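# Index a turntable one hole clockwise using its plunger

## Task

Advance the turntable by exactly one hole in the clockwise direction as viewed from above, so that the plunger's pin ends up seated all the way down in the new hole; the fixture must finish standing upright on the deck, and neither gripper may be touching it at the end.

## Robot and tools

Robot: two arms, left_arm and right_arm, each with six revolute joints and a parallel two-finger gripper. left_arm sits on the +y side. The camera stand behind the arms is fixed to the floor.

Frames: the scene frame has its origin at table-top height, midway between the nominal arm bases, with +z up and +x pointing out over the table. Calibrated base positions: left_arm at (+0.025, +0.326, +0.031) m, quat_wxyz (+1.000, 0, 0, +0.003); right_arm at (-0.004, -0.268, +0.031) m, quat_wxyz (+1.000, 0, 0, -0.018). Each arm's gripper pose, velocities and wrist-camera pose are given in that arm's own base frame. Fixed cameras and the table use the scene frame. Printed hand positions can be off by a few centimetres, more when the arm is stretched far. The gripper fingers point along its +z axis and close along its y axis. end_effector_position is the point between the pads, about 1 cm short of the fingertips.

Row layout: one row is a single list of 14 plain numbers covering both arms, even when only one arm should move. Order: left_arm waist, shoulder, elbow, wrist roll, wrist yaw, wrist pitch, opening, then the same seven for right_arm. Joint values are absolute target angles in radians, in the same form as the Joint positions line, not offsets. Stated ranges: waist -2.618 to 3.054, shoulder 0.000 to 3.142, elbow 0.000 to 3.142, wrist roll -2.094 to 2.094, wrist yaw -1.571 to 1.571, wrist pitch -1.571 to 1.571. Real ends may differ by up to 0.059 rad. Targets more than 0.059 rad beyond a stated end, and farther out than the current angle, are refused; a target past the real end is clipped and may report "joint sent to its limit". Opening is an absolute command from -1 (closed) to +1 (fully open); 0 is a real command, so to leave a gripper alone resend its current value. To hold a still joint in place, resend its value from "Joint targets".

Tools:
- execute_actions(actions, cameras): actions is a list of actions; each action is a table of up to 15 rows, one per 1/30 s control step; a short table repeats its final row to fill 15 steps. An empty list returns the state plus all camera images. cameras: list of names, ["all"], [] for none.
- move(target, speed, blend, opening_speed, grip_force, blocking, cameras): target is one 14-number row or a list of up to 15 rows, all absolute joint angles as above. Joints are interpolated together, so the hand traces a curve and does not avoid obstacles or the other arm. speed is rad/s for the joint with farthest to go, 0.01 to 12.57 (default 0.5), one value or one per target. blend (rad) rounds corners between listed targets; 0 stops at each. opening_speed (0.2 or more, per second on the -1..+1 scale) closes or opens gradually. grip_force sets newtons per pad, 10 to 50, one value or one per arm; it persists; lower force closes slowly. blocking=false returns after about 0.5 s while the motion continues; a new move replaces it. Total path time is capped at 10 s. The result adds a "move:" line: done, off_target (resting more than 0.035 rad from target), moving, held (a check withheld steps) or fault; limits=held marks withheld steps.
- wait(seconds 0 to 10, cameras): lets time pass holding the last command; returns early if a running move ends.
- stop(cameras): brakes a running move; fast moves need room to stop.
- zoom_image(camera, region): region [x0, y0, x1, y1] in pixels of that camera's latest image, at most 504 by 504. Cameras: cam_head_left, cam_head_right, cam_left_wrist, cam_right_wrist, each 896x504.
- read_manual(section): licence texts only.
- finished_scene(scene): ends the scene, scene number 1 or 2; call nothing after it in that reply.

Reading results: Joint positions and Joint velocities list each arm's joints in row order (rad, rad/s) followed by the finger-pad gap (m; 0.094 fully open). "within noise" means an arm is still. Joint targets shows what joints are currently driven toward. Tool commands shows present gripper commands. grip_measured is the finger opening on the command scale; it can read slightly wide when empty and a few mm narrow when squeezing. Joint torques include arm weight, have offsets and noise, are positive toward larger angles, and joints 1 to 3 wrap at ±28 N m. "joint command not followed" means the clearance check altered or blocked some targets. Calls with actions also list joint positions at sampled steps. MOTOR HOT appears at 75 °C; at 90 °C an over-temperature fault folds that arm and it stops working.

Motion limits: each step a joint's target can lead its measured angle by at most 0.339 rad (waist, shoulder, elbow) or 2.2 rad (wrists), and a gripper is not sent more than 200 mm from where it is; long moves therefore need several actions. Tiny turns may not start.

Cautions: nothing may leave the table. Avoid dropping parts or releasing moving ones, striking fixed or heavy items, slamming, and heavy pushing; faster moves and targets deeper past contact push harder. Never let the arms collide or grip each other's fingers. Keep wrist-camera cables off objects; their contact counts as hand contact. Avoid long holds of loads, stretched poses, or pushing toward unreachable poses, which heat motors. To release, command an opening well above grip_measured; commanding current Joint positions eases a press.

Each tool is called after "Emit:" as name(argument=value, ...) on one line, values as JSON.

## Session

Emit:
execute_actions(actions=[])

Scene clock: 0.00 s.
left_arm: end_effector_position=(+0.3810, +0.0007, +0.1415) grip_measured=+1.000 end_effector_quat_wxyz=(+0.682, -0.014, +0.730, +0.047) | right_arm: end_effector_position=(+0.3601, -0.0484, +0.1412) grip_measured=+1.000 end_effector_quat_wxyz=(+0.679, +0.114, +0.720, -0.089)
Joint names: [waist, shoulder, elbow, wrist roll, wrist yaw, wrist pitch]
Joint positions: left_arm=[-0.079 1.56 0.222 0.039 -0.166 1.272 0.094] | right_arm=[0.009 1.506 0.165 0.047 0.296 1.275 0.094]
Joint velocities: within noise
Joint torques (N m): no reading
Heat: left arm: 28 °C; right arm: 28 °C.
Joint targets: left_arm=[-0.079 1.557 0.226 0.038 -0.166 1.267] | right_arm=[0.009 1.502 0.170 0.046 0.296 1.269]
Tool commands: left_gripper/opening=+1.0 right_gripper/opening=+1.0

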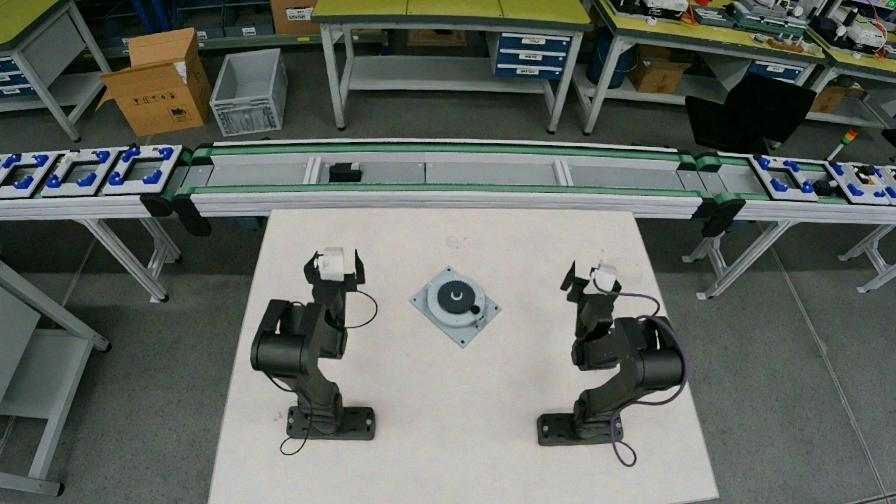

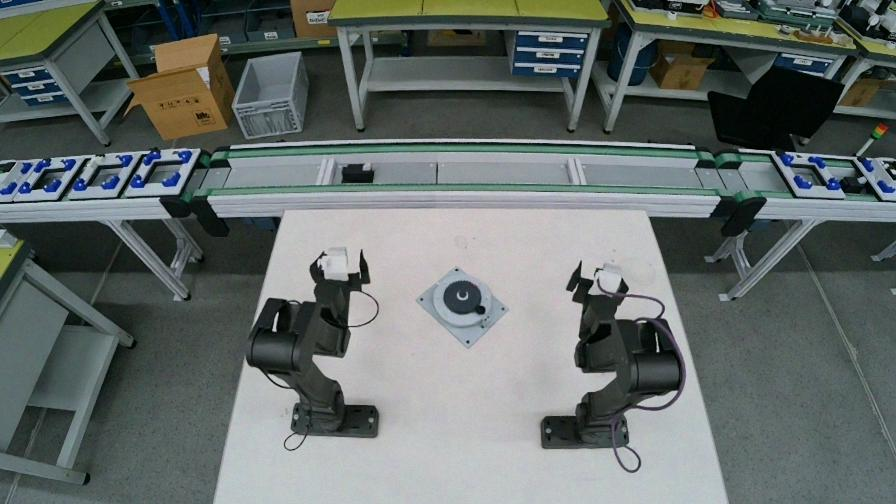

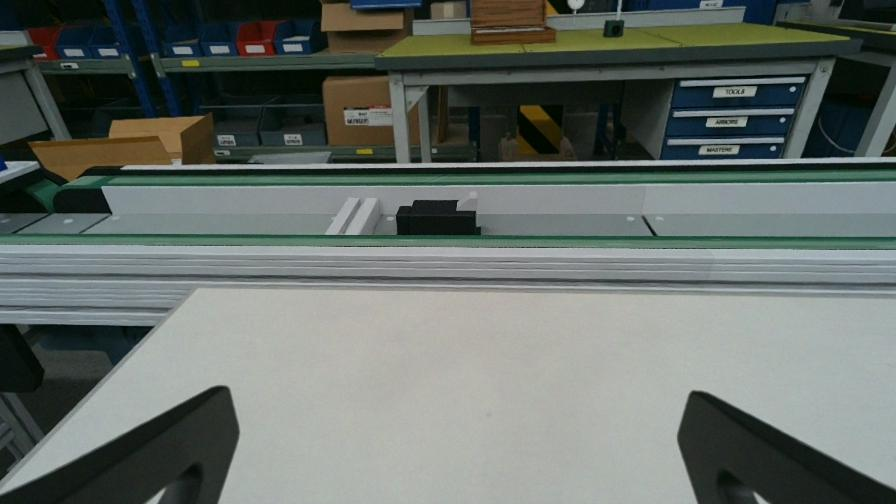

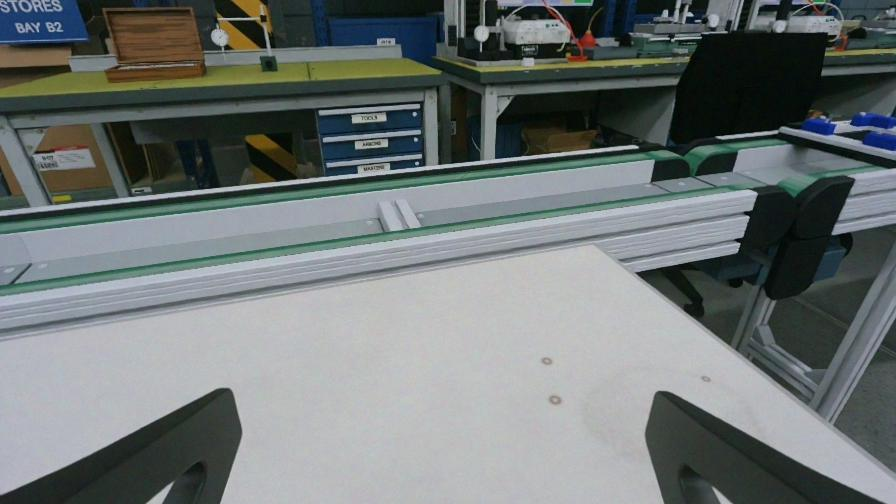

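Emit:
zoom_image(camera="cam_head_left", region=[395, 250, 515, 360])

Emit:
zoom_image(camera="cam_head_right", region=[405, 250, 525, 360])

Scaled by 4.200 from the camera's 896x504 image, which has a finer 1280x720 frame.

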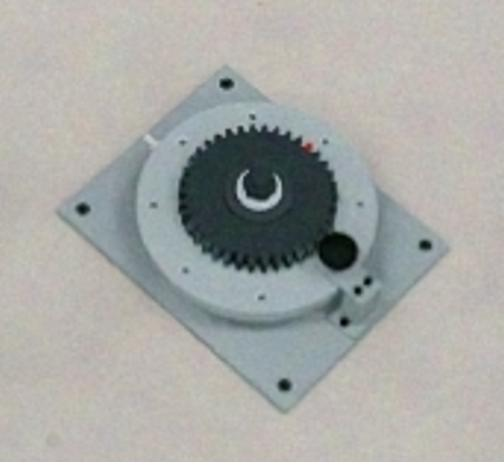

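Scaled by 4.200 from the camera's 896x504 image, which has a finer 1280x720 frame.

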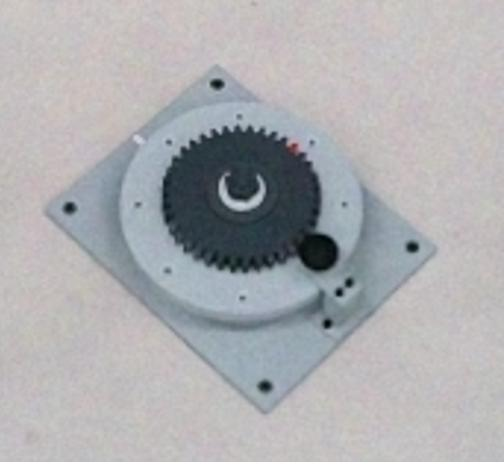

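Emit:
move(target=[-0.876,1.079,1.162,0,0,-1.083,1,0.83,1.079,1.162,0,0,-1.083,1], speed=0.9, cameras=["all"])

Scene clock: 50.40 s.
left_arm: end_effector_position=(+0.1765, -0.2059, +0.2109) grip_measured=+1.000 end_effector_quat_wxyz=(+0.250, +0.409, +0.871, -0.111) | right_arm: end_effector_position=(+0.1852, +0.1979, +0.2114) grip_measured=+1.000 end_effector_quat_wxyz=(+0.251, -0.379, +0.885, +0.106)
Joint names: [waist, shoulder, elbow, wrist roll, wrist yaw, wrist pitch]
Joint positions: left_arm=[-0.87 1.089 1.136 0.011 -0.006 -1.065 0.094] | right_arm=[0.821 1.091 1.141 0.01 0.009 -1.069 0.094]
Joint torques (N m): left_arm=[-0.55 -3.15 7.8 -0.1 0.05 1.28] | right_arm=[0.73 -3.34 10.29 -0.08 -0.11 1.01]
Heat: left arm: 30 °C; right arm: 31 °C.
Joint targets: left_arm=[-0.876 1.079 1.162 0.000 0.000 -1.083] | right_arm=[0.830 1.079 1.162 0.000 0.000 -1.083]
move: done

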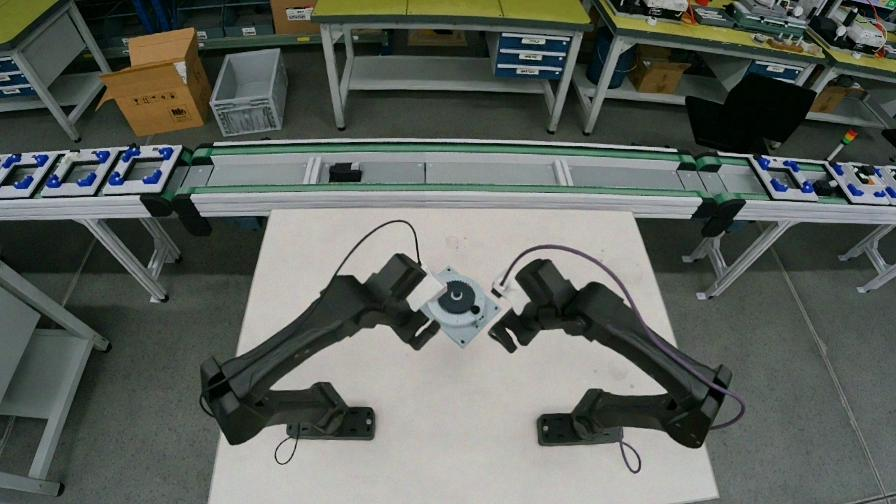

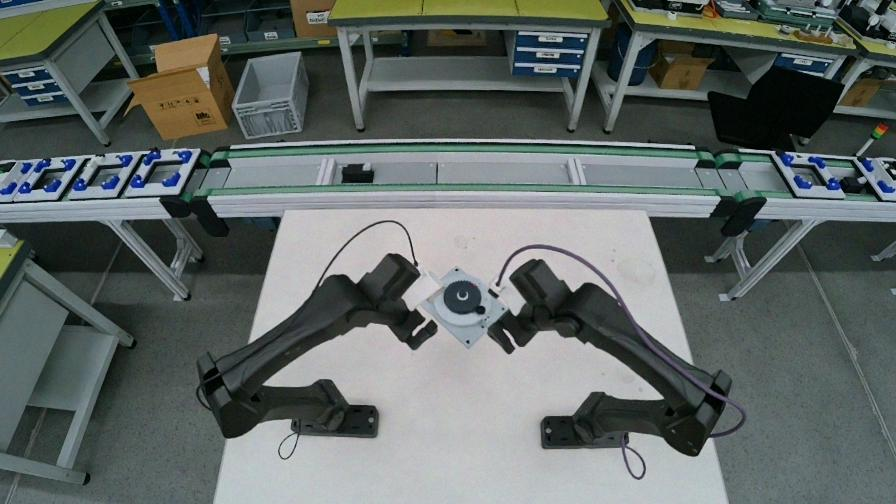

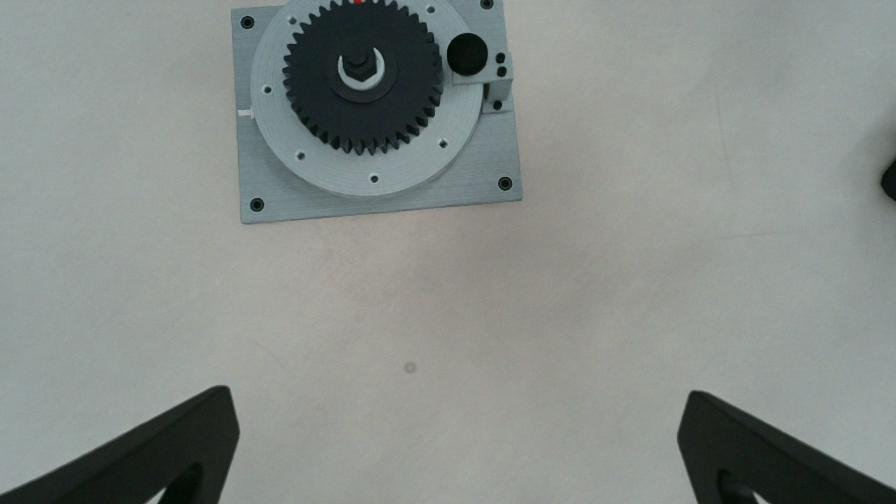

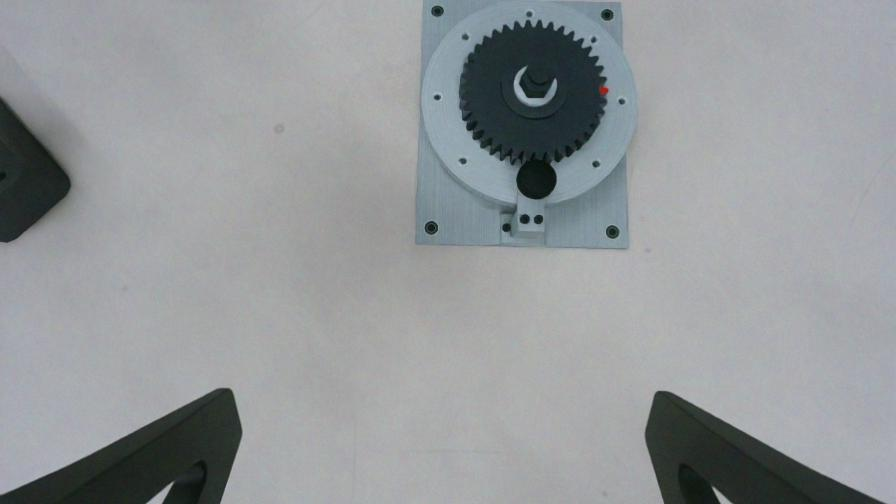

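Emit:
zoom_image(camera="cam_right_wrist", region=[400, 0, 650, 250])

Emit:
zoom_image(camera="cam_left_wrist", region=[230, 0, 530, 230])

Scaled by 2.016 from the camera's 896x504 image, which has a finer 1280x720 frame.

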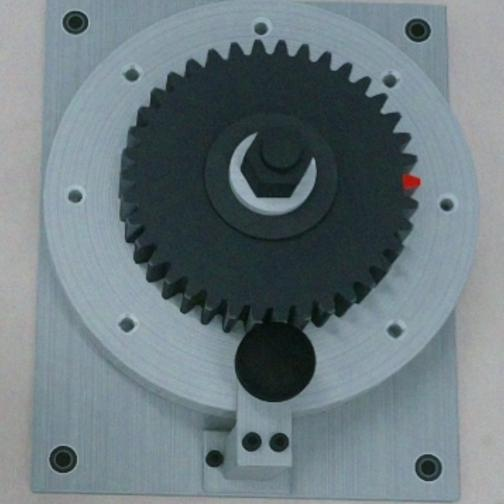

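Scaled by 1.680 from the camera's 896x504 image, which has a finer 1280x720 frame.

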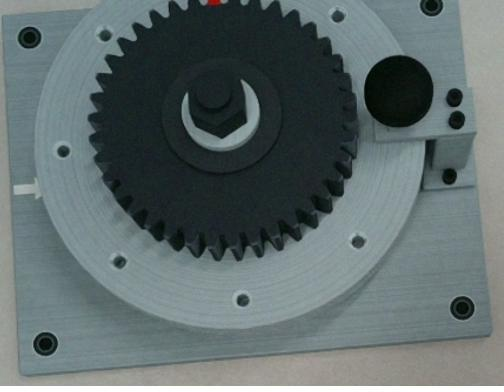

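Emit:
move(target=[-0.774,2.358,2.297,-1.13,0,-1.51,0.2,0.83,1.079,1.162,0,0,-1.083,1], speed=0.8, cameras=["all"])

Scene clock: 131.73 s.
left_arm: end_effector_position=(+0.3244, -0.3187, +0.0991) grip_measured=+0.201 end_effector_quat_wxyz=(+0.003, -0.168, +0.986, -0.003) | right_arm: end_effector_position=(+0.1851, +0.1978, +0.2113) grip_measured=+1.000 end_effector_quat_wxyz=(+0.251, -0.379, +0.885, +0.106)
Joint names: [waist, shoulder, elbow, wrist roll, wrist yaw, wrist pitch]
Joint positions: left_arm=[-0.78 2.344 2.271 -1.118 -0.002 -1.49 0.056] | right_arm=[0.821 1.091 1.141 0.01 0.009 -1.07 0.094]
Joint torques (N m): left_arm=[0.42 -12.22 7.15 -0.1 0 0.18] | right_arm=[0.72 -3.33 10.28 -0.07 -0.11 1.03]
Heat: left arm: 30 °C; right arm: 30 °C.
Joint targets: left_arm=[-0.774 2.358 2.297 -1.130 0.000 -1.510] | right_arm=[0.830 1.079 1.162 0.000 0.000 -1.083]
move: done

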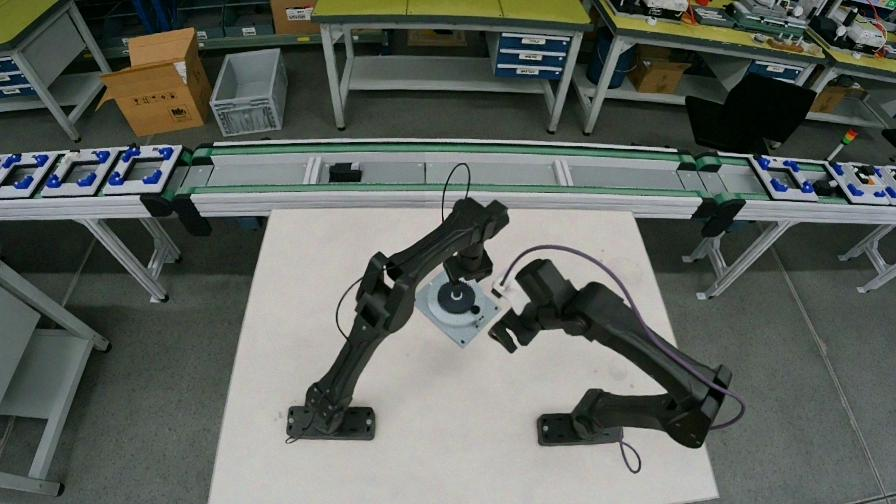

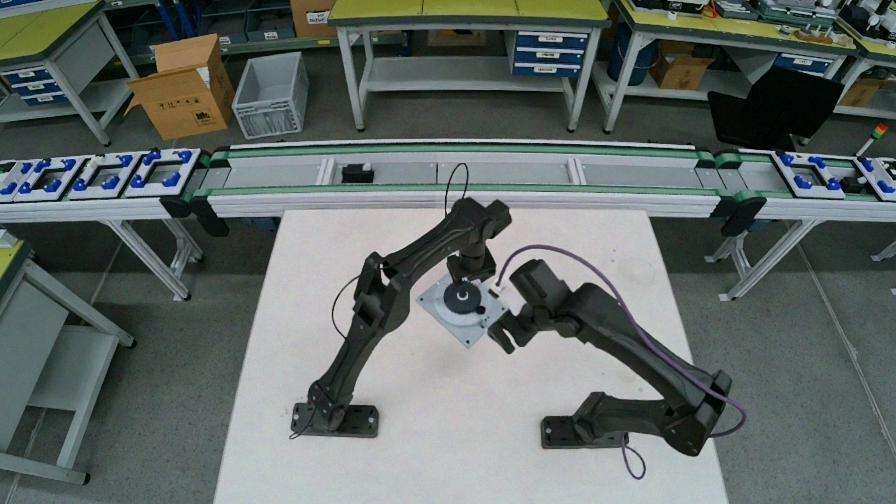

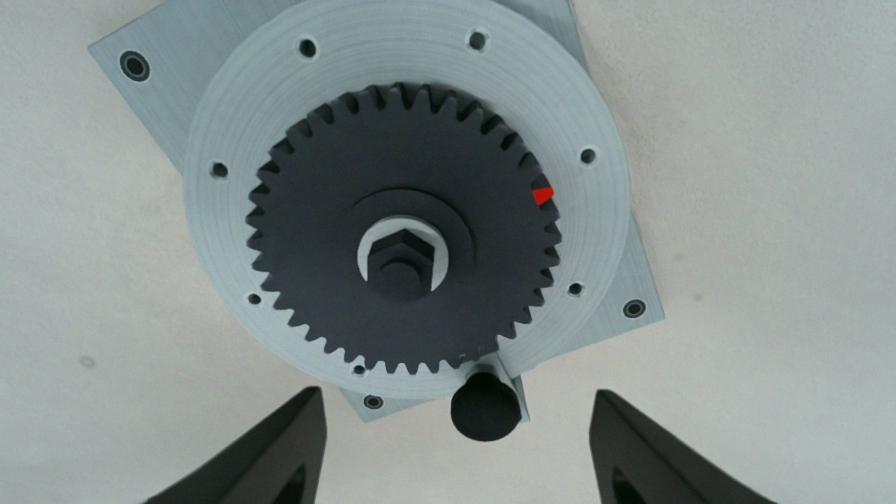

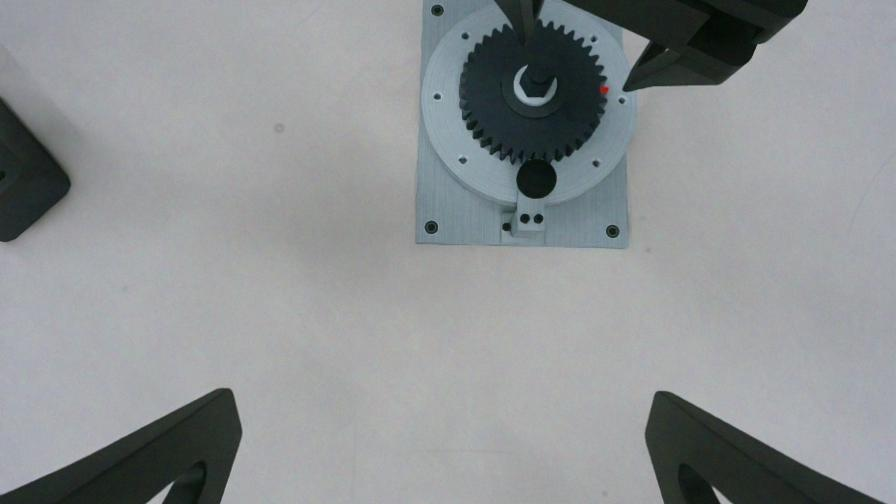

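Emit:
move(target=[-0.743,2.289,2.070,-1.13,0,-1.345,0.0,0.83,1.079,1.162,0,0,-1.083,1], speed=0.4, cameras=["cam_left_wrist","cam_right_wrist"])

Emit:
zoom_image(camera="cam_right_wrist", region=[400, 0, 650, 250])

Scene clock: 156.50 s.
left_arm: end_effector_position=(+0.3272, -0.3020, +0.0592) grip_measured=+0.001 end_effector_quat_wxyz=(-0.009, -0.184, +0.983, +0.013) | right_arm: end_effector_position=(+0.1851, +0.1978, +0.2113) grip_measured=+1.000 end_effector_quat_wxyz=(+0.251, -0.379, +0.885, +0.106)
Joint names: [waist, shoulder, elbow, wrist roll, wrist yaw, wrist pitch]
Joint positions: left_arm=[-0.748 2.328 2.084 -1.119 -0.001 -1.359 0.047] | right_arm=[0.821 1.091 1.141 0.01 0.009 -1.07 0.094]
Joint torques (N m): left_arm=[0.36 -17.22 4.07 -0.11 0.01 0.5] | right_arm=[0.8 -3.36 10.29 -0.07 -0.1 1.04]
Heat: left arm: 33 °C; right arm: 30 °C.
Joint targets: left_arm=[-0.743 2.289 2.070 -1.130 0.000 -1.345] | right_arm=[0.830 1.079 1.162 0.000 0.000 -1.083]
move: off_target (left_arm); left_arm: the shoulder is farthest, 0.039 rad from its target
Images, in order (width x height): cam_left_wrist 896x504, cam_right_wrist 896x504.

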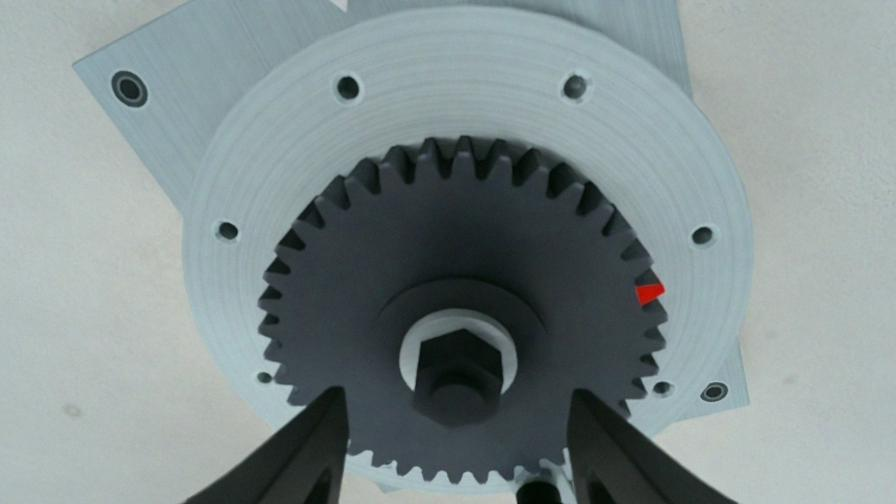

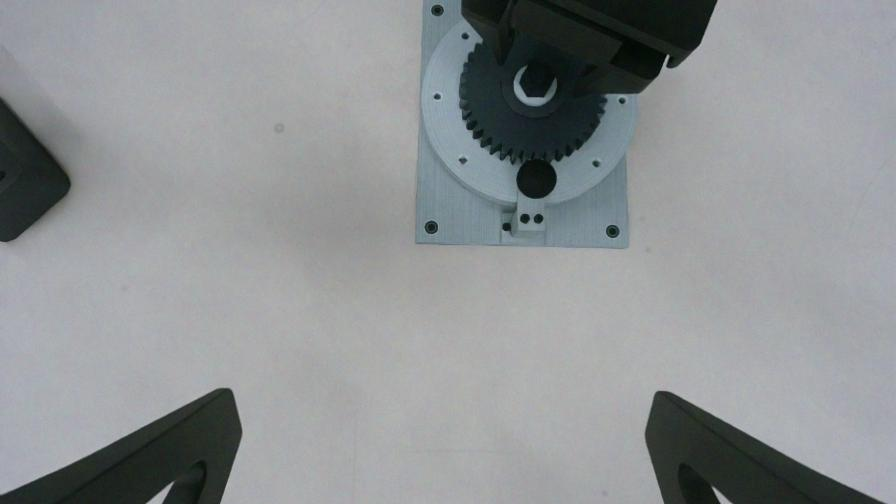

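Scaled by 2.016 from the camera's 896x504 image, which has a finer 1280x720 frame.

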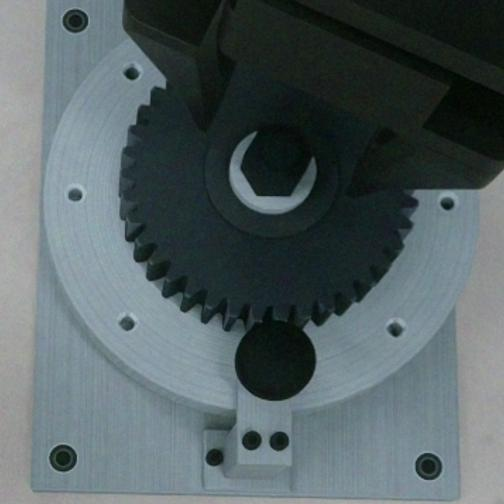

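Emit:
move(target=[[-0.743,2.252,1.937,-1.13,0,-1.217,0.0,0.83,1.079,1.162,0,0,-1.083,1],[-0.743,2.252,1.937,-1.13,0,-1.217,-0.4,0.83,1.079,1.162,0,0,-1.083,1]], speed=0.2, opening_speed=0.4, cameras=["cam_left_wrist","cam_right_wrist"])

Scene clock: 181.53 s.
left_arm: end_effector_position=(+0.3274, -0.3022, +0.0421) grip_measured=-0.398 end_effector_quat_wxyz=(+0.001, -0.185, +0.983, -0.001) | right_arm: end_effector_position=(+0.1851, +0.1978, +0.2113) grip_measured=+1.000 end_effector_quat_wxyz=(+0.251, -0.379, +0.885, +0.106)
Joint names: [waist, shoulder, elbow, wrist roll, wrist yaw, wrist pitch]
Joint positions: left_arm=[-0.748 2.29 1.953 -1.119 -0.001 -1.231 0.028] | right_arm=[0.821 1.091 1.141 0.01 0.009 -1.07 0.094]
Joint torques (N m): left_arm=[0.36 -16.96 3.95 -0.11 0 0.57] | right_arm=[0.73 -3.32 10.29 -0.07 -0.11 1.02]
Heat: left arm: 37 °C; right arm: 30 °C.
Joint targets: left_arm=[-0.743 2.252 1.937 -1.130 0.000 -1.217] | right_arm=[0.830 1.079 1.162 0.000 0.000 -1.083]
move: off_target (left_arm); target 2's new numbers were sent with left_arm's shoulder 0.038 rad from that target; left_arm: the shoulder is farthest, 0.038 rad from its target
Images, in order (width x height): cam_left_wrist 896x504, cam_right_wrist 896x504.

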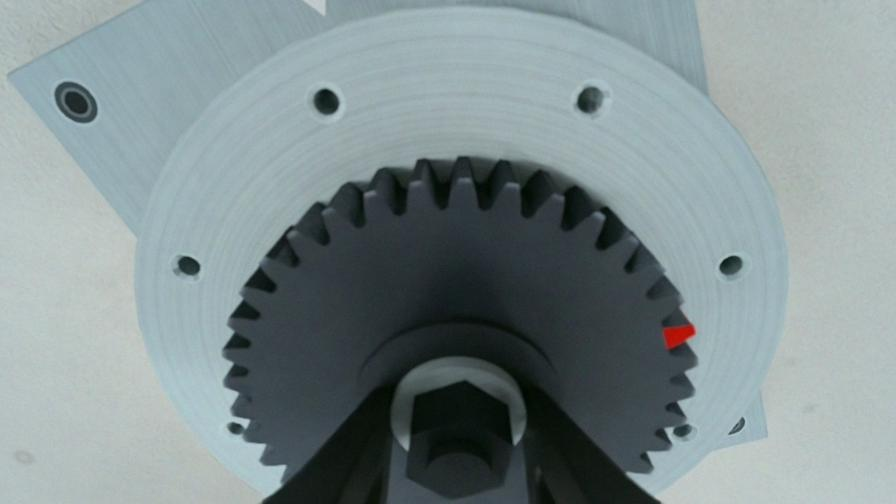

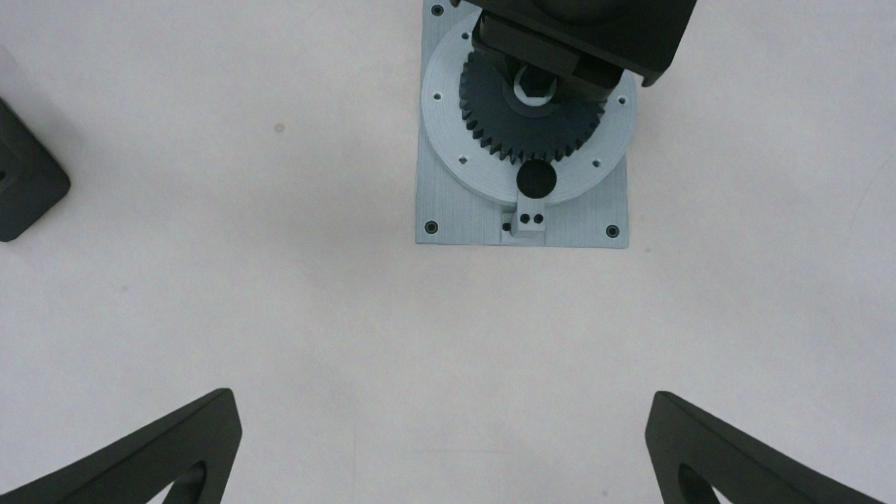

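Emit:
move(target=[-0.743,2.252,1.937,-1.13,0,-1.217,-0.75,0.685,0.876,0.149,0,0,0.277,0.3], speed=0.6, opening_speed=0.3, cameras=["all"])

Emit:
zoom_image(camera="cam_right_wrist", region=[300, 100, 600, 400])

Scene clock: 211.33 s.
left_arm: end_effector_position=(+0.3274, -0.3022, +0.0421) grip_measured=-0.457 end_effector_quat_wxyz=(+0.001, -0.185, +0.983, -0.001) | right_arm: end_effector_position=(+0.2301, +0.1907, +0.0888) grip_measured=+0.302 end_effector_quat_wxyz=(+0.490, -0.285, +0.805, +0.175)
Joint names: [waist, shoulder, elbow, wrist roll, wrist yaw, wrist pitch]
Joint positions: left_arm=[-0.748 2.29 1.953 -1.119 -0.001 -1.231 0.026] | right_arm=[0.694 0.894 0.156 0.009 0.009 0.261 0.061]
Joint torques (N m): left_arm=[0.35 -16.91 3.95 -0.11 -0.01 0.57] | right_arm=[-0.96 -2.35 7.84 -0.08 -0.1 1.84]
Heat: left arm: 35 °C; right arm: 31 °C.
Joint targets: left_arm=[-0.743 2.252 1.937 -1.130 0.000 -1.217] | right_arm=[0.685 0.876 0.149 0.000 0.000 0.277]
move: off_target (left_arm); left_arm: the shoulder is farthest, 0.038 rad from its target

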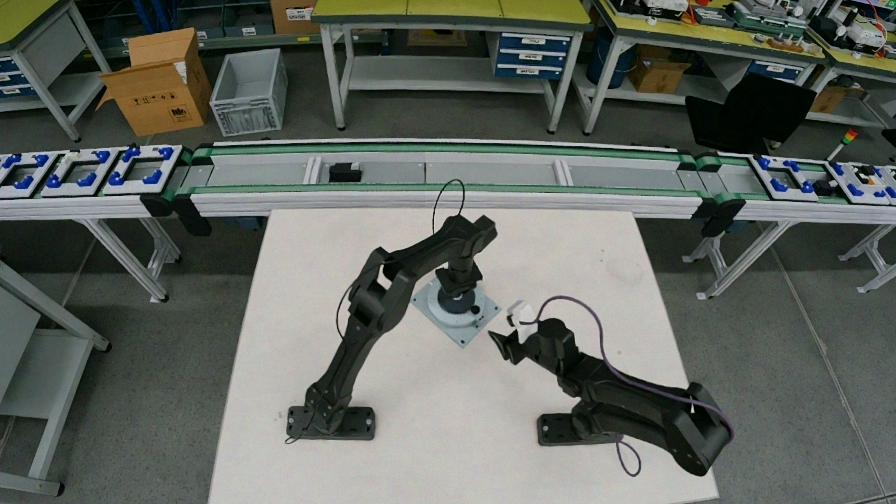

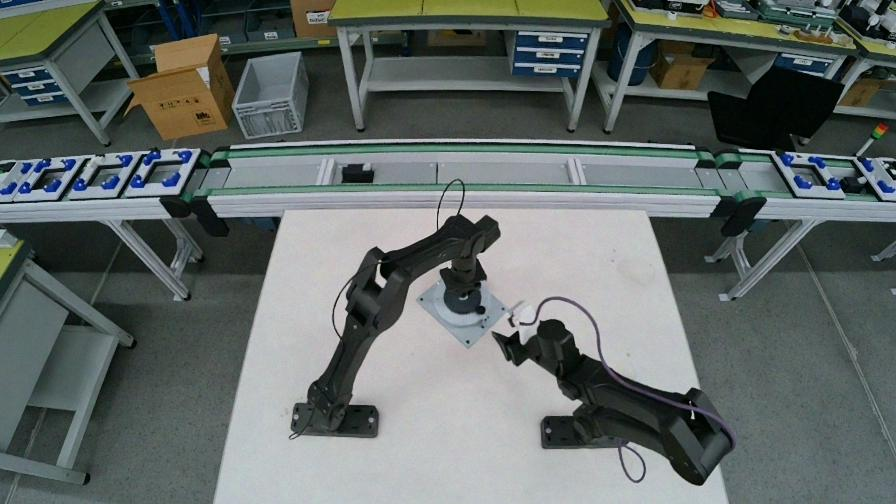

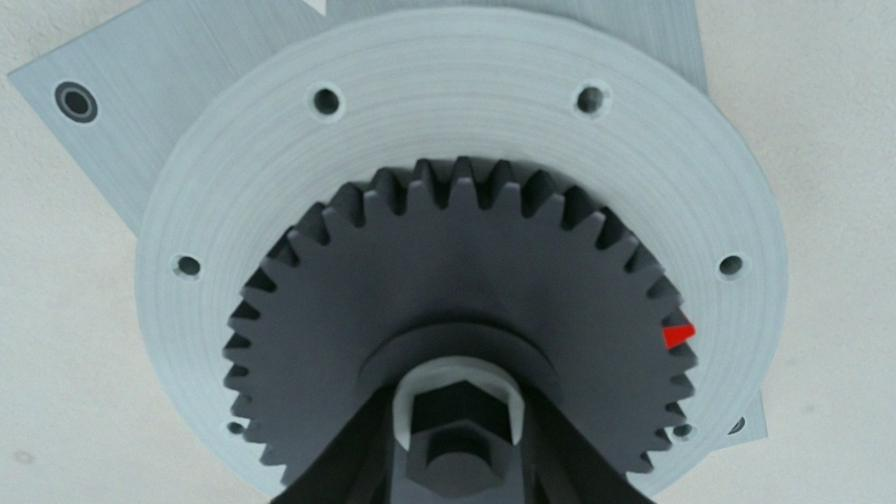

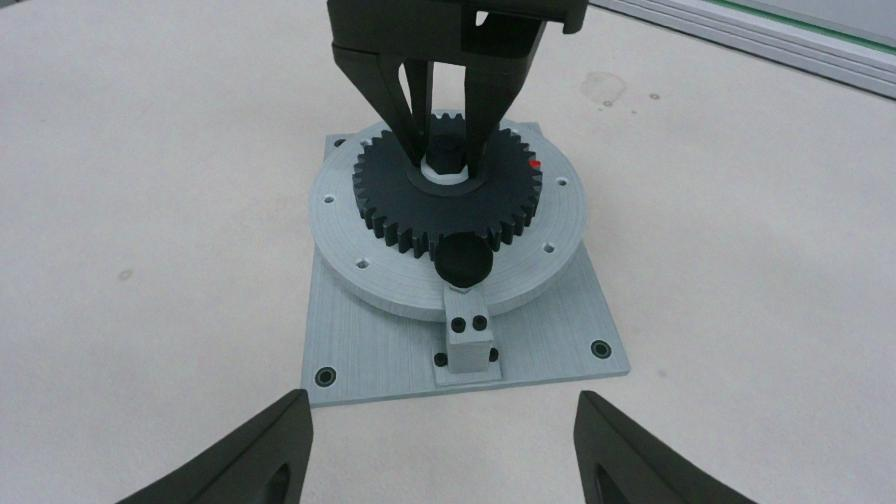

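Scaled by 1.680 from the camera's 896x504 image, which has a finer 1280x720 frame.

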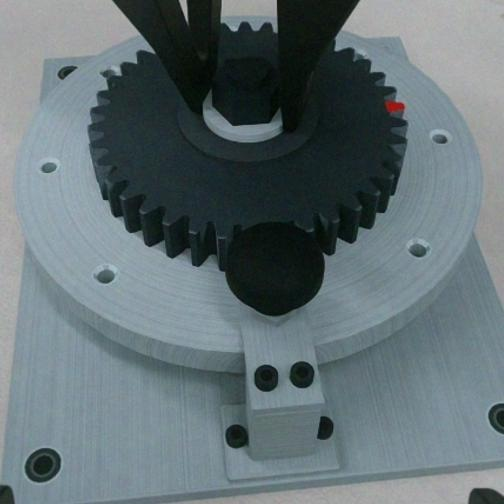

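Emit:
move(target=[[-0.743,2.252,1.937,-1.13,0,-1.217,-0.75,0.672,1.450,0.112,0,0,0.907,0.3],[-0.743,2.252,1.937,-1.13,0,-1.217,-0.75,0.672,1.630,0.278,0,0,0.915,0.3]], speed=[0.6,0.15], cameras=["cam_right_wrist","cam_head_left"])

Emit:
zoom_image(camera="cam_right_wrist", region=[250, 204, 650, 504])

Scene clock: 239.83 s.
left_arm: end_effector_position=(+0.3274, -0.3022, +0.0421) grip_measured=-0.457 end_effector_quat_wxyz=(+0.001, -0.185, +0.983, -0.001) | right_arm: end_effector_position=(+0.2867, +0.2317, +0.0463) grip_measured=+0.302 end_effector_quat_wxyz=(+0.500, -0.278, +0.801, +0.175)
Joint names: [waist, shoulder, elbow, wrist roll, wrist yaw, wrist pitch]
Joint positions: left_arm=[-0.748 2.29 1.953 -1.119 -0.001 -1.231 0.026] | right_arm=[0.681 1.616 0.262 0.007 0.009 0.901 0.061]
Joint torques (N m): left_arm=[0.36 -16.92 3.92 -0.1 0 0.57] | right_arm=[-0.98 -3.84 7.1 -0.04 -0.1 1.83]
Heat: left arm: 36 °C; right arm: 33 °C.
Joint targets: left_arm=[-0.743 2.252 1.937 -1.130 0.000 -1.217] | right_arm=[0.672 1.630 0.278 0.000 0.000 0.915]
move: off_target (left_arm); left_arm: the shoulder is farthest, 0.038 rad from its target
Images, in order (width x height): cam_head_left 896x504, cam_right_wrist 896x504.

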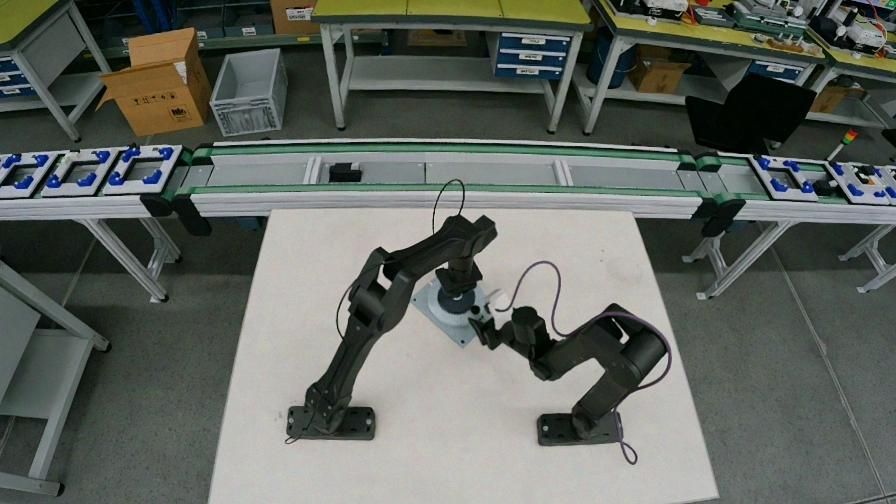

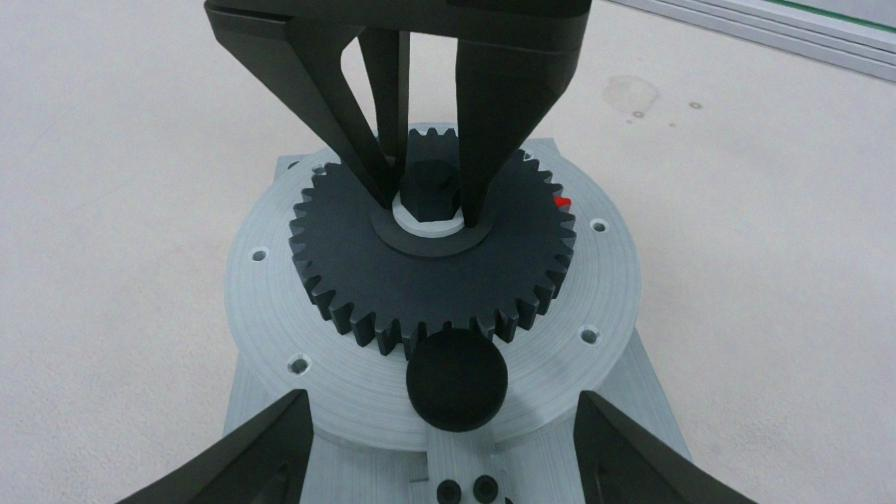

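Scaled by 1.260 from the camera's 896x504 image, which has a finer 1280x720 frame.

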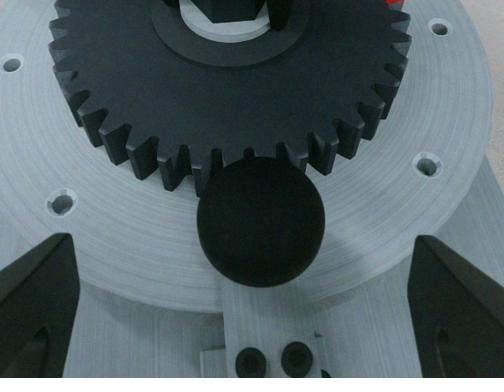

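Emit:
move(target=[[-0.743,2.252,1.937,-1.13,0,-1.217,-0.75,0.663,1.698,0.333,0,0,0.931,0.3],[-0.743,2.252,1.937,-1.13,0,-1.217,-0.75,0.663,1.698,0.333,0,0,0.931,-0.3]], speed=0.15, opening_speed=0.4, cameras=["cam_right_wrist","cam_left_wrist"])

Emit:
zoom_image(camera="cam_right_wrist", region=[300, 304, 600, 504])

Scene clock: 262.83 s.
left_arm: end_effector_position=(+0.3274, -0.3022, +0.0421) grip_measured=-0.457 end_effector_quat_wxyz=(+0.001, -0.185, +0.983, -0.001) | right_arm: end_effector_position=(+0.3006, +0.2388, +0.0446) grip_measured=-0.298 end_effector_quat_wxyz=(+0.503, -0.275, +0.801, +0.174)
Joint names: [waist, shoulder, elbow, wrist roll, wrist yaw, wrist pitch]
Joint positions: left_arm=[-0.748 2.29 1.953 -1.119 -0.001 -1.231 0.026] | right_arm=[0.673 1.682 0.317 0.007 0.008 0.917 0.033]
Joint torques (N m): left_arm=[0.38 -16.94 3.96 -0.11 0 0.57] | right_arm=[-1.02 -4.41 7.06 -0.04 -0.09 1.83]
Heat: left arm: 36 °C; right arm: 33 °C.
Joint targets: left_arm=[-0.743 2.252 1.937 -1.130 0.000 -1.217] | right_arm=[0.663 1.698 0.333 0.000 0.000 0.931]
move: off_target (left_arm); left_arm: the shoulder is farthest, 0.038 rad from its target
Images, in order (width x height): cam_left_wrist 896x504, cam_right_wrist 896x504.

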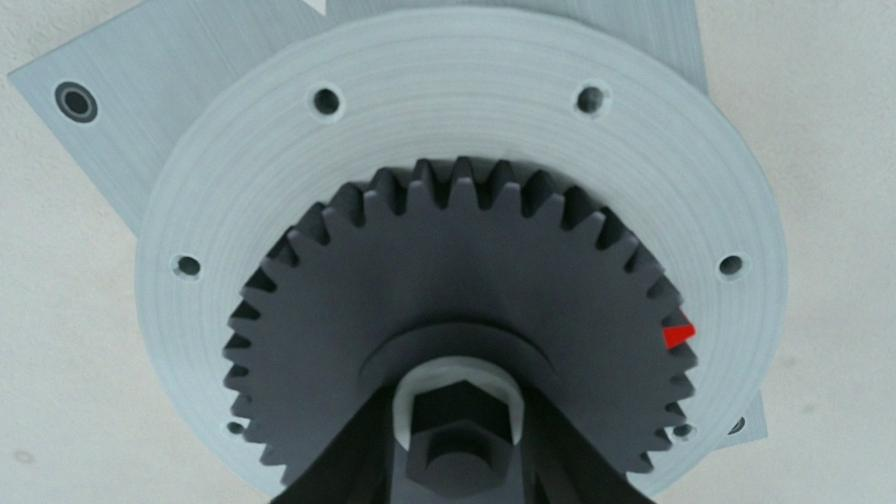

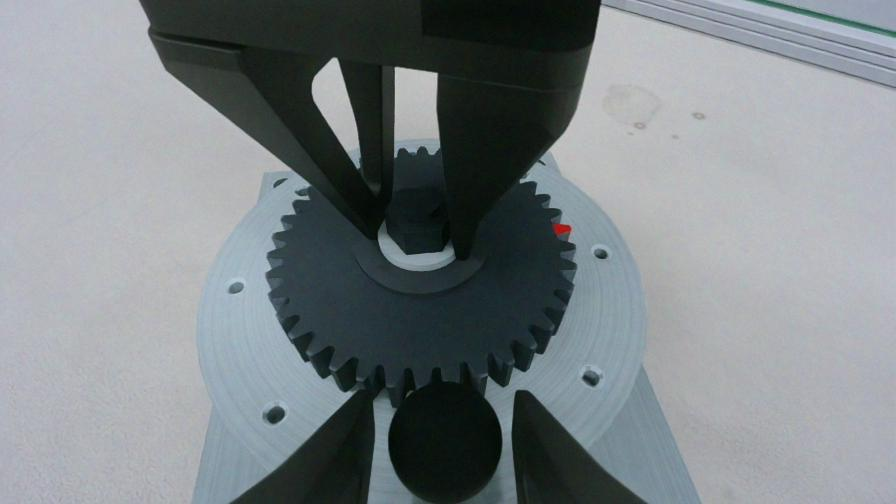

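Scaled by 1.680 from the camera's 896x504 image, which has a finer 1280x720 frame.

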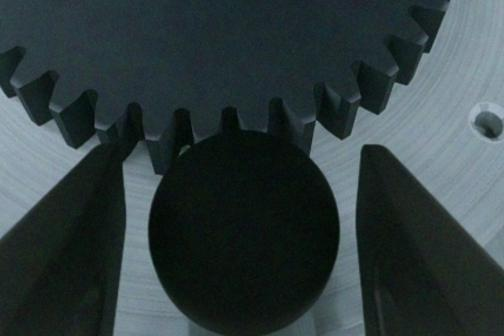

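Emit:
move(target=[[-0.743,2.252,1.937,-1.13,0,-1.217,-0.75,0.663,1.698,0.333,0,0,0.931,-0.75],[-0.743,2.252,1.937,-1.13,0,-1.217,-0.75,0.663,1.637,0.346,0,0,0.857,-0.75]], speed=0.1, opening_speed=0.4, cameras=["cam_right_wrist","cam_left_wrist"])

Emit:
zoom_image(camera="cam_right_wrist", region=[300, 304, 600, 504])

Scene clock: 273.63 s.
left_arm: end_effector_position=(+0.3274, -0.3022, +0.0421) grip_measured=-0.457 end_effector_quat_wxyz=(+0.001, -0.185, +0.983, -0.001) | right_arm: end_effector_position=(+0.3006, +0.2388, +0.0446) grip_measured=-0.479 end_effector_quat_wxyz=(+0.496, -0.276, +0.805, +0.172)
Joint names: [waist, shoulder, elbow, wrist roll, wrist yaw, wrist pitch]
Joint positions: left_arm=[-0.748 2.29 1.953 -1.119 -0.001 -1.231 0.026] | right_arm=[0.673 1.663 0.329 0.007 0.008 0.868 0.024]
Joint torques (N m): left_arm=[0.38 -16.95 3.97 -0.11 0.01 0.57] | right_arm=[-0.96 -7.65 7.27 -0.04 -0.1 1.61]
Heat: left arm: 37 °C; right arm: 34 °C.
Joint targets: left_arm=[-0.743 2.252 1.937 -1.130 0.000 -1.217] | right_arm=[0.663 1.637 0.346 0.000 0.000 0.857]
move: off_target (left_arm); left_arm: the shoulder is farthest, 0.038 rad from its target
Images, in order (width x height): cam_left_wrist 896x504, cam_right_wrist 896x504.

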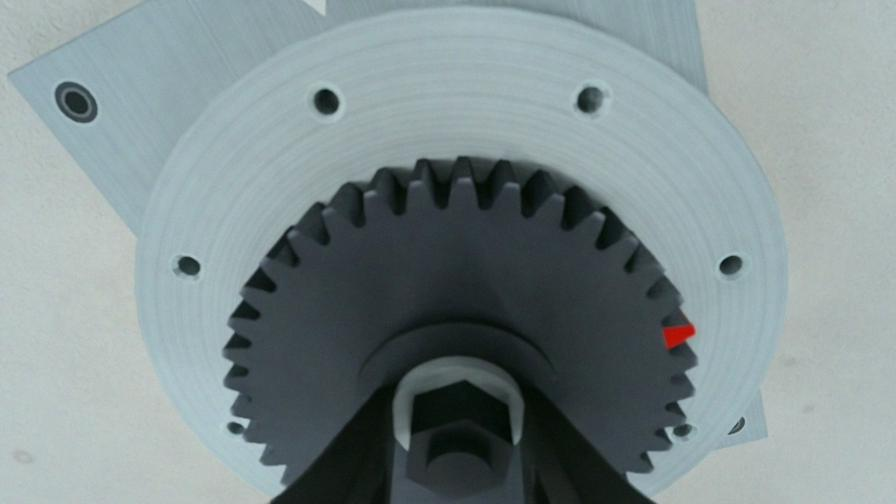

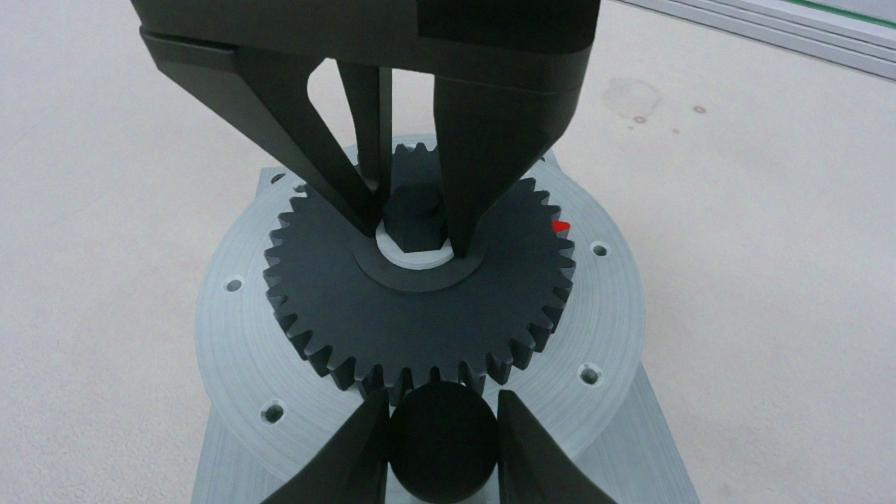

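Scaled by 1.680 from the camera's 896x504 image, which has a finer 1280x720 frame.

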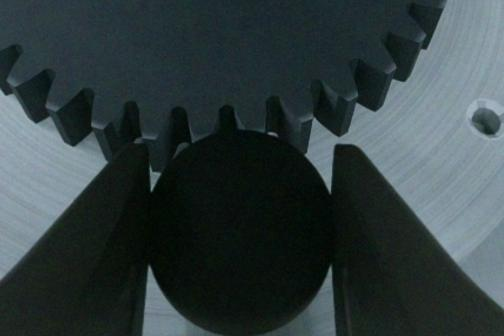

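Emit:
move(target=[-0.743,2.252,1.937,-1.13,0,-1.217,-0.75,0.663,1.56,0.346,0,0,0.83,-0.75], speed=0.1)

Emit:
move(target=[-0.743,2.252,1.937,-1.13,0,-1.217,-0.75,0.663,1.49,0.346,0,0,0.80,-0.75], speed=0.1, cameras=["cam_right_wrist"])

Scene clock: 279.97 s.
left_arm: end_effector_position=(+0.3270, -0.3026, +0.0421) grip_measured=-0.457 end_effector_quat_wxyz=(+0.000, -0.185, +0.983, -0.002) | right_arm: end_effector_position=(+0.2982, +0.2369, +0.0459) grip_measured=-0.479 end_effector_quat_wxyz=(+0.484, -0.279, +0.813, +0.167)
Joint names: [waist, shoulder, elbow, wrist roll, wrist yaw, wrist pitch]
Joint positions: left_arm=[-0.748 2.29 1.953 -1.12 0.002 -1.231 0.026] | right_arm=[0.673 1.616 0.34 0.007 0.008 0.78 0.024]
Joint torques (N m): left_arm=[0.34 -16.95 3.89 -0.11 -0.01 0.57] | right_arm=[-0.96 -9.96 6.49 -0.04 -0.09 2.13]
Heat: left arm: 37 °C; right arm: 34 °C.
Joint targets: left_arm=[-0.743 2.252 1.937 -1.130 0.000 -1.217] | right_arm=[0.663 1.560 0.346 0.000 0.000 0.830]
move: off_target (left_arm, right_arm); left_arm: the shoulder is farthest, 0.038 rad from its target; right_arm: the shoulder is farthest, 0.056 rad from its target

Scene clock: 281.00 s.
left_arm: end_effector_position=(+0.3234, -0.3059, +0.0422) grip_measured=-0.457 end_effector_quat_wxyz=(-0.011, -0.185, +0.983, -0.009) | right_arm: end_effector_position=(+0.2935, +0.2332, +0.0474) grip_measured=-0.480 end_effector_quat_wxyz=(+0.473, -0.281, +0.819, +0.163)
Joint names: [waist, shoulder, elbow, wrist roll, wrist yaw, wrist pitch]
Joint positions: left_arm=[-0.748 2.29 1.953 -1.12 0.03 -1.232 0.026] | right_arm=[0.673 1.563 0.34 0.007 0.008 0.7 0.024]
Joint torques (N m): left_arm=[0.36 -16.92 3.95 -0.11 -0.26 0.58] | right_arm=[-0.94 -11.02 6.8 -0.05 -0.09 2.58]
Heat: left arm: 37 °C; right arm: 35 °C.
Joint targets: left_arm=[-0.743 2.252 1.937 -1.130 0.000 -1.217] | right_arm=[0.663 1.490 0.346 0.000 0.000 0.800]
move: off_target (left_arm, right_arm); left_arm: the shoulder is farthest, 0.038 rad from its target; right_arm: the wrist pitch is farthest, 0.100 rad from its target
Images, in order (width x height): cam_right_wrist 896x504.

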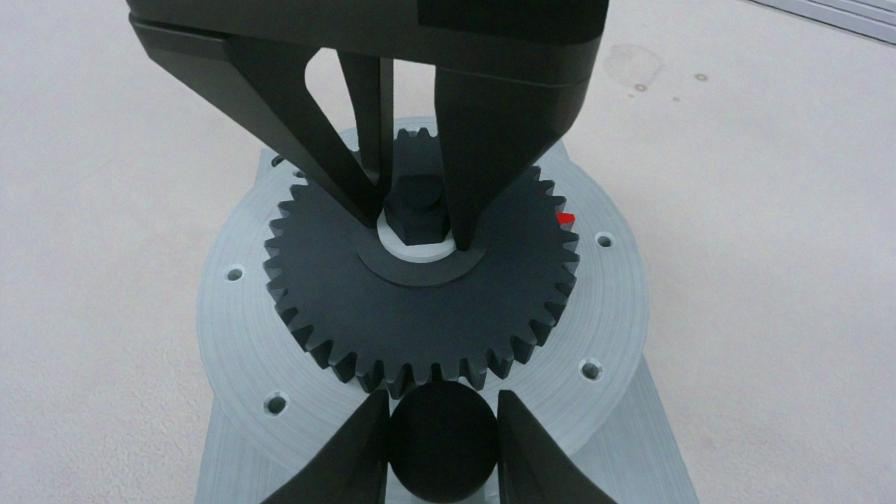

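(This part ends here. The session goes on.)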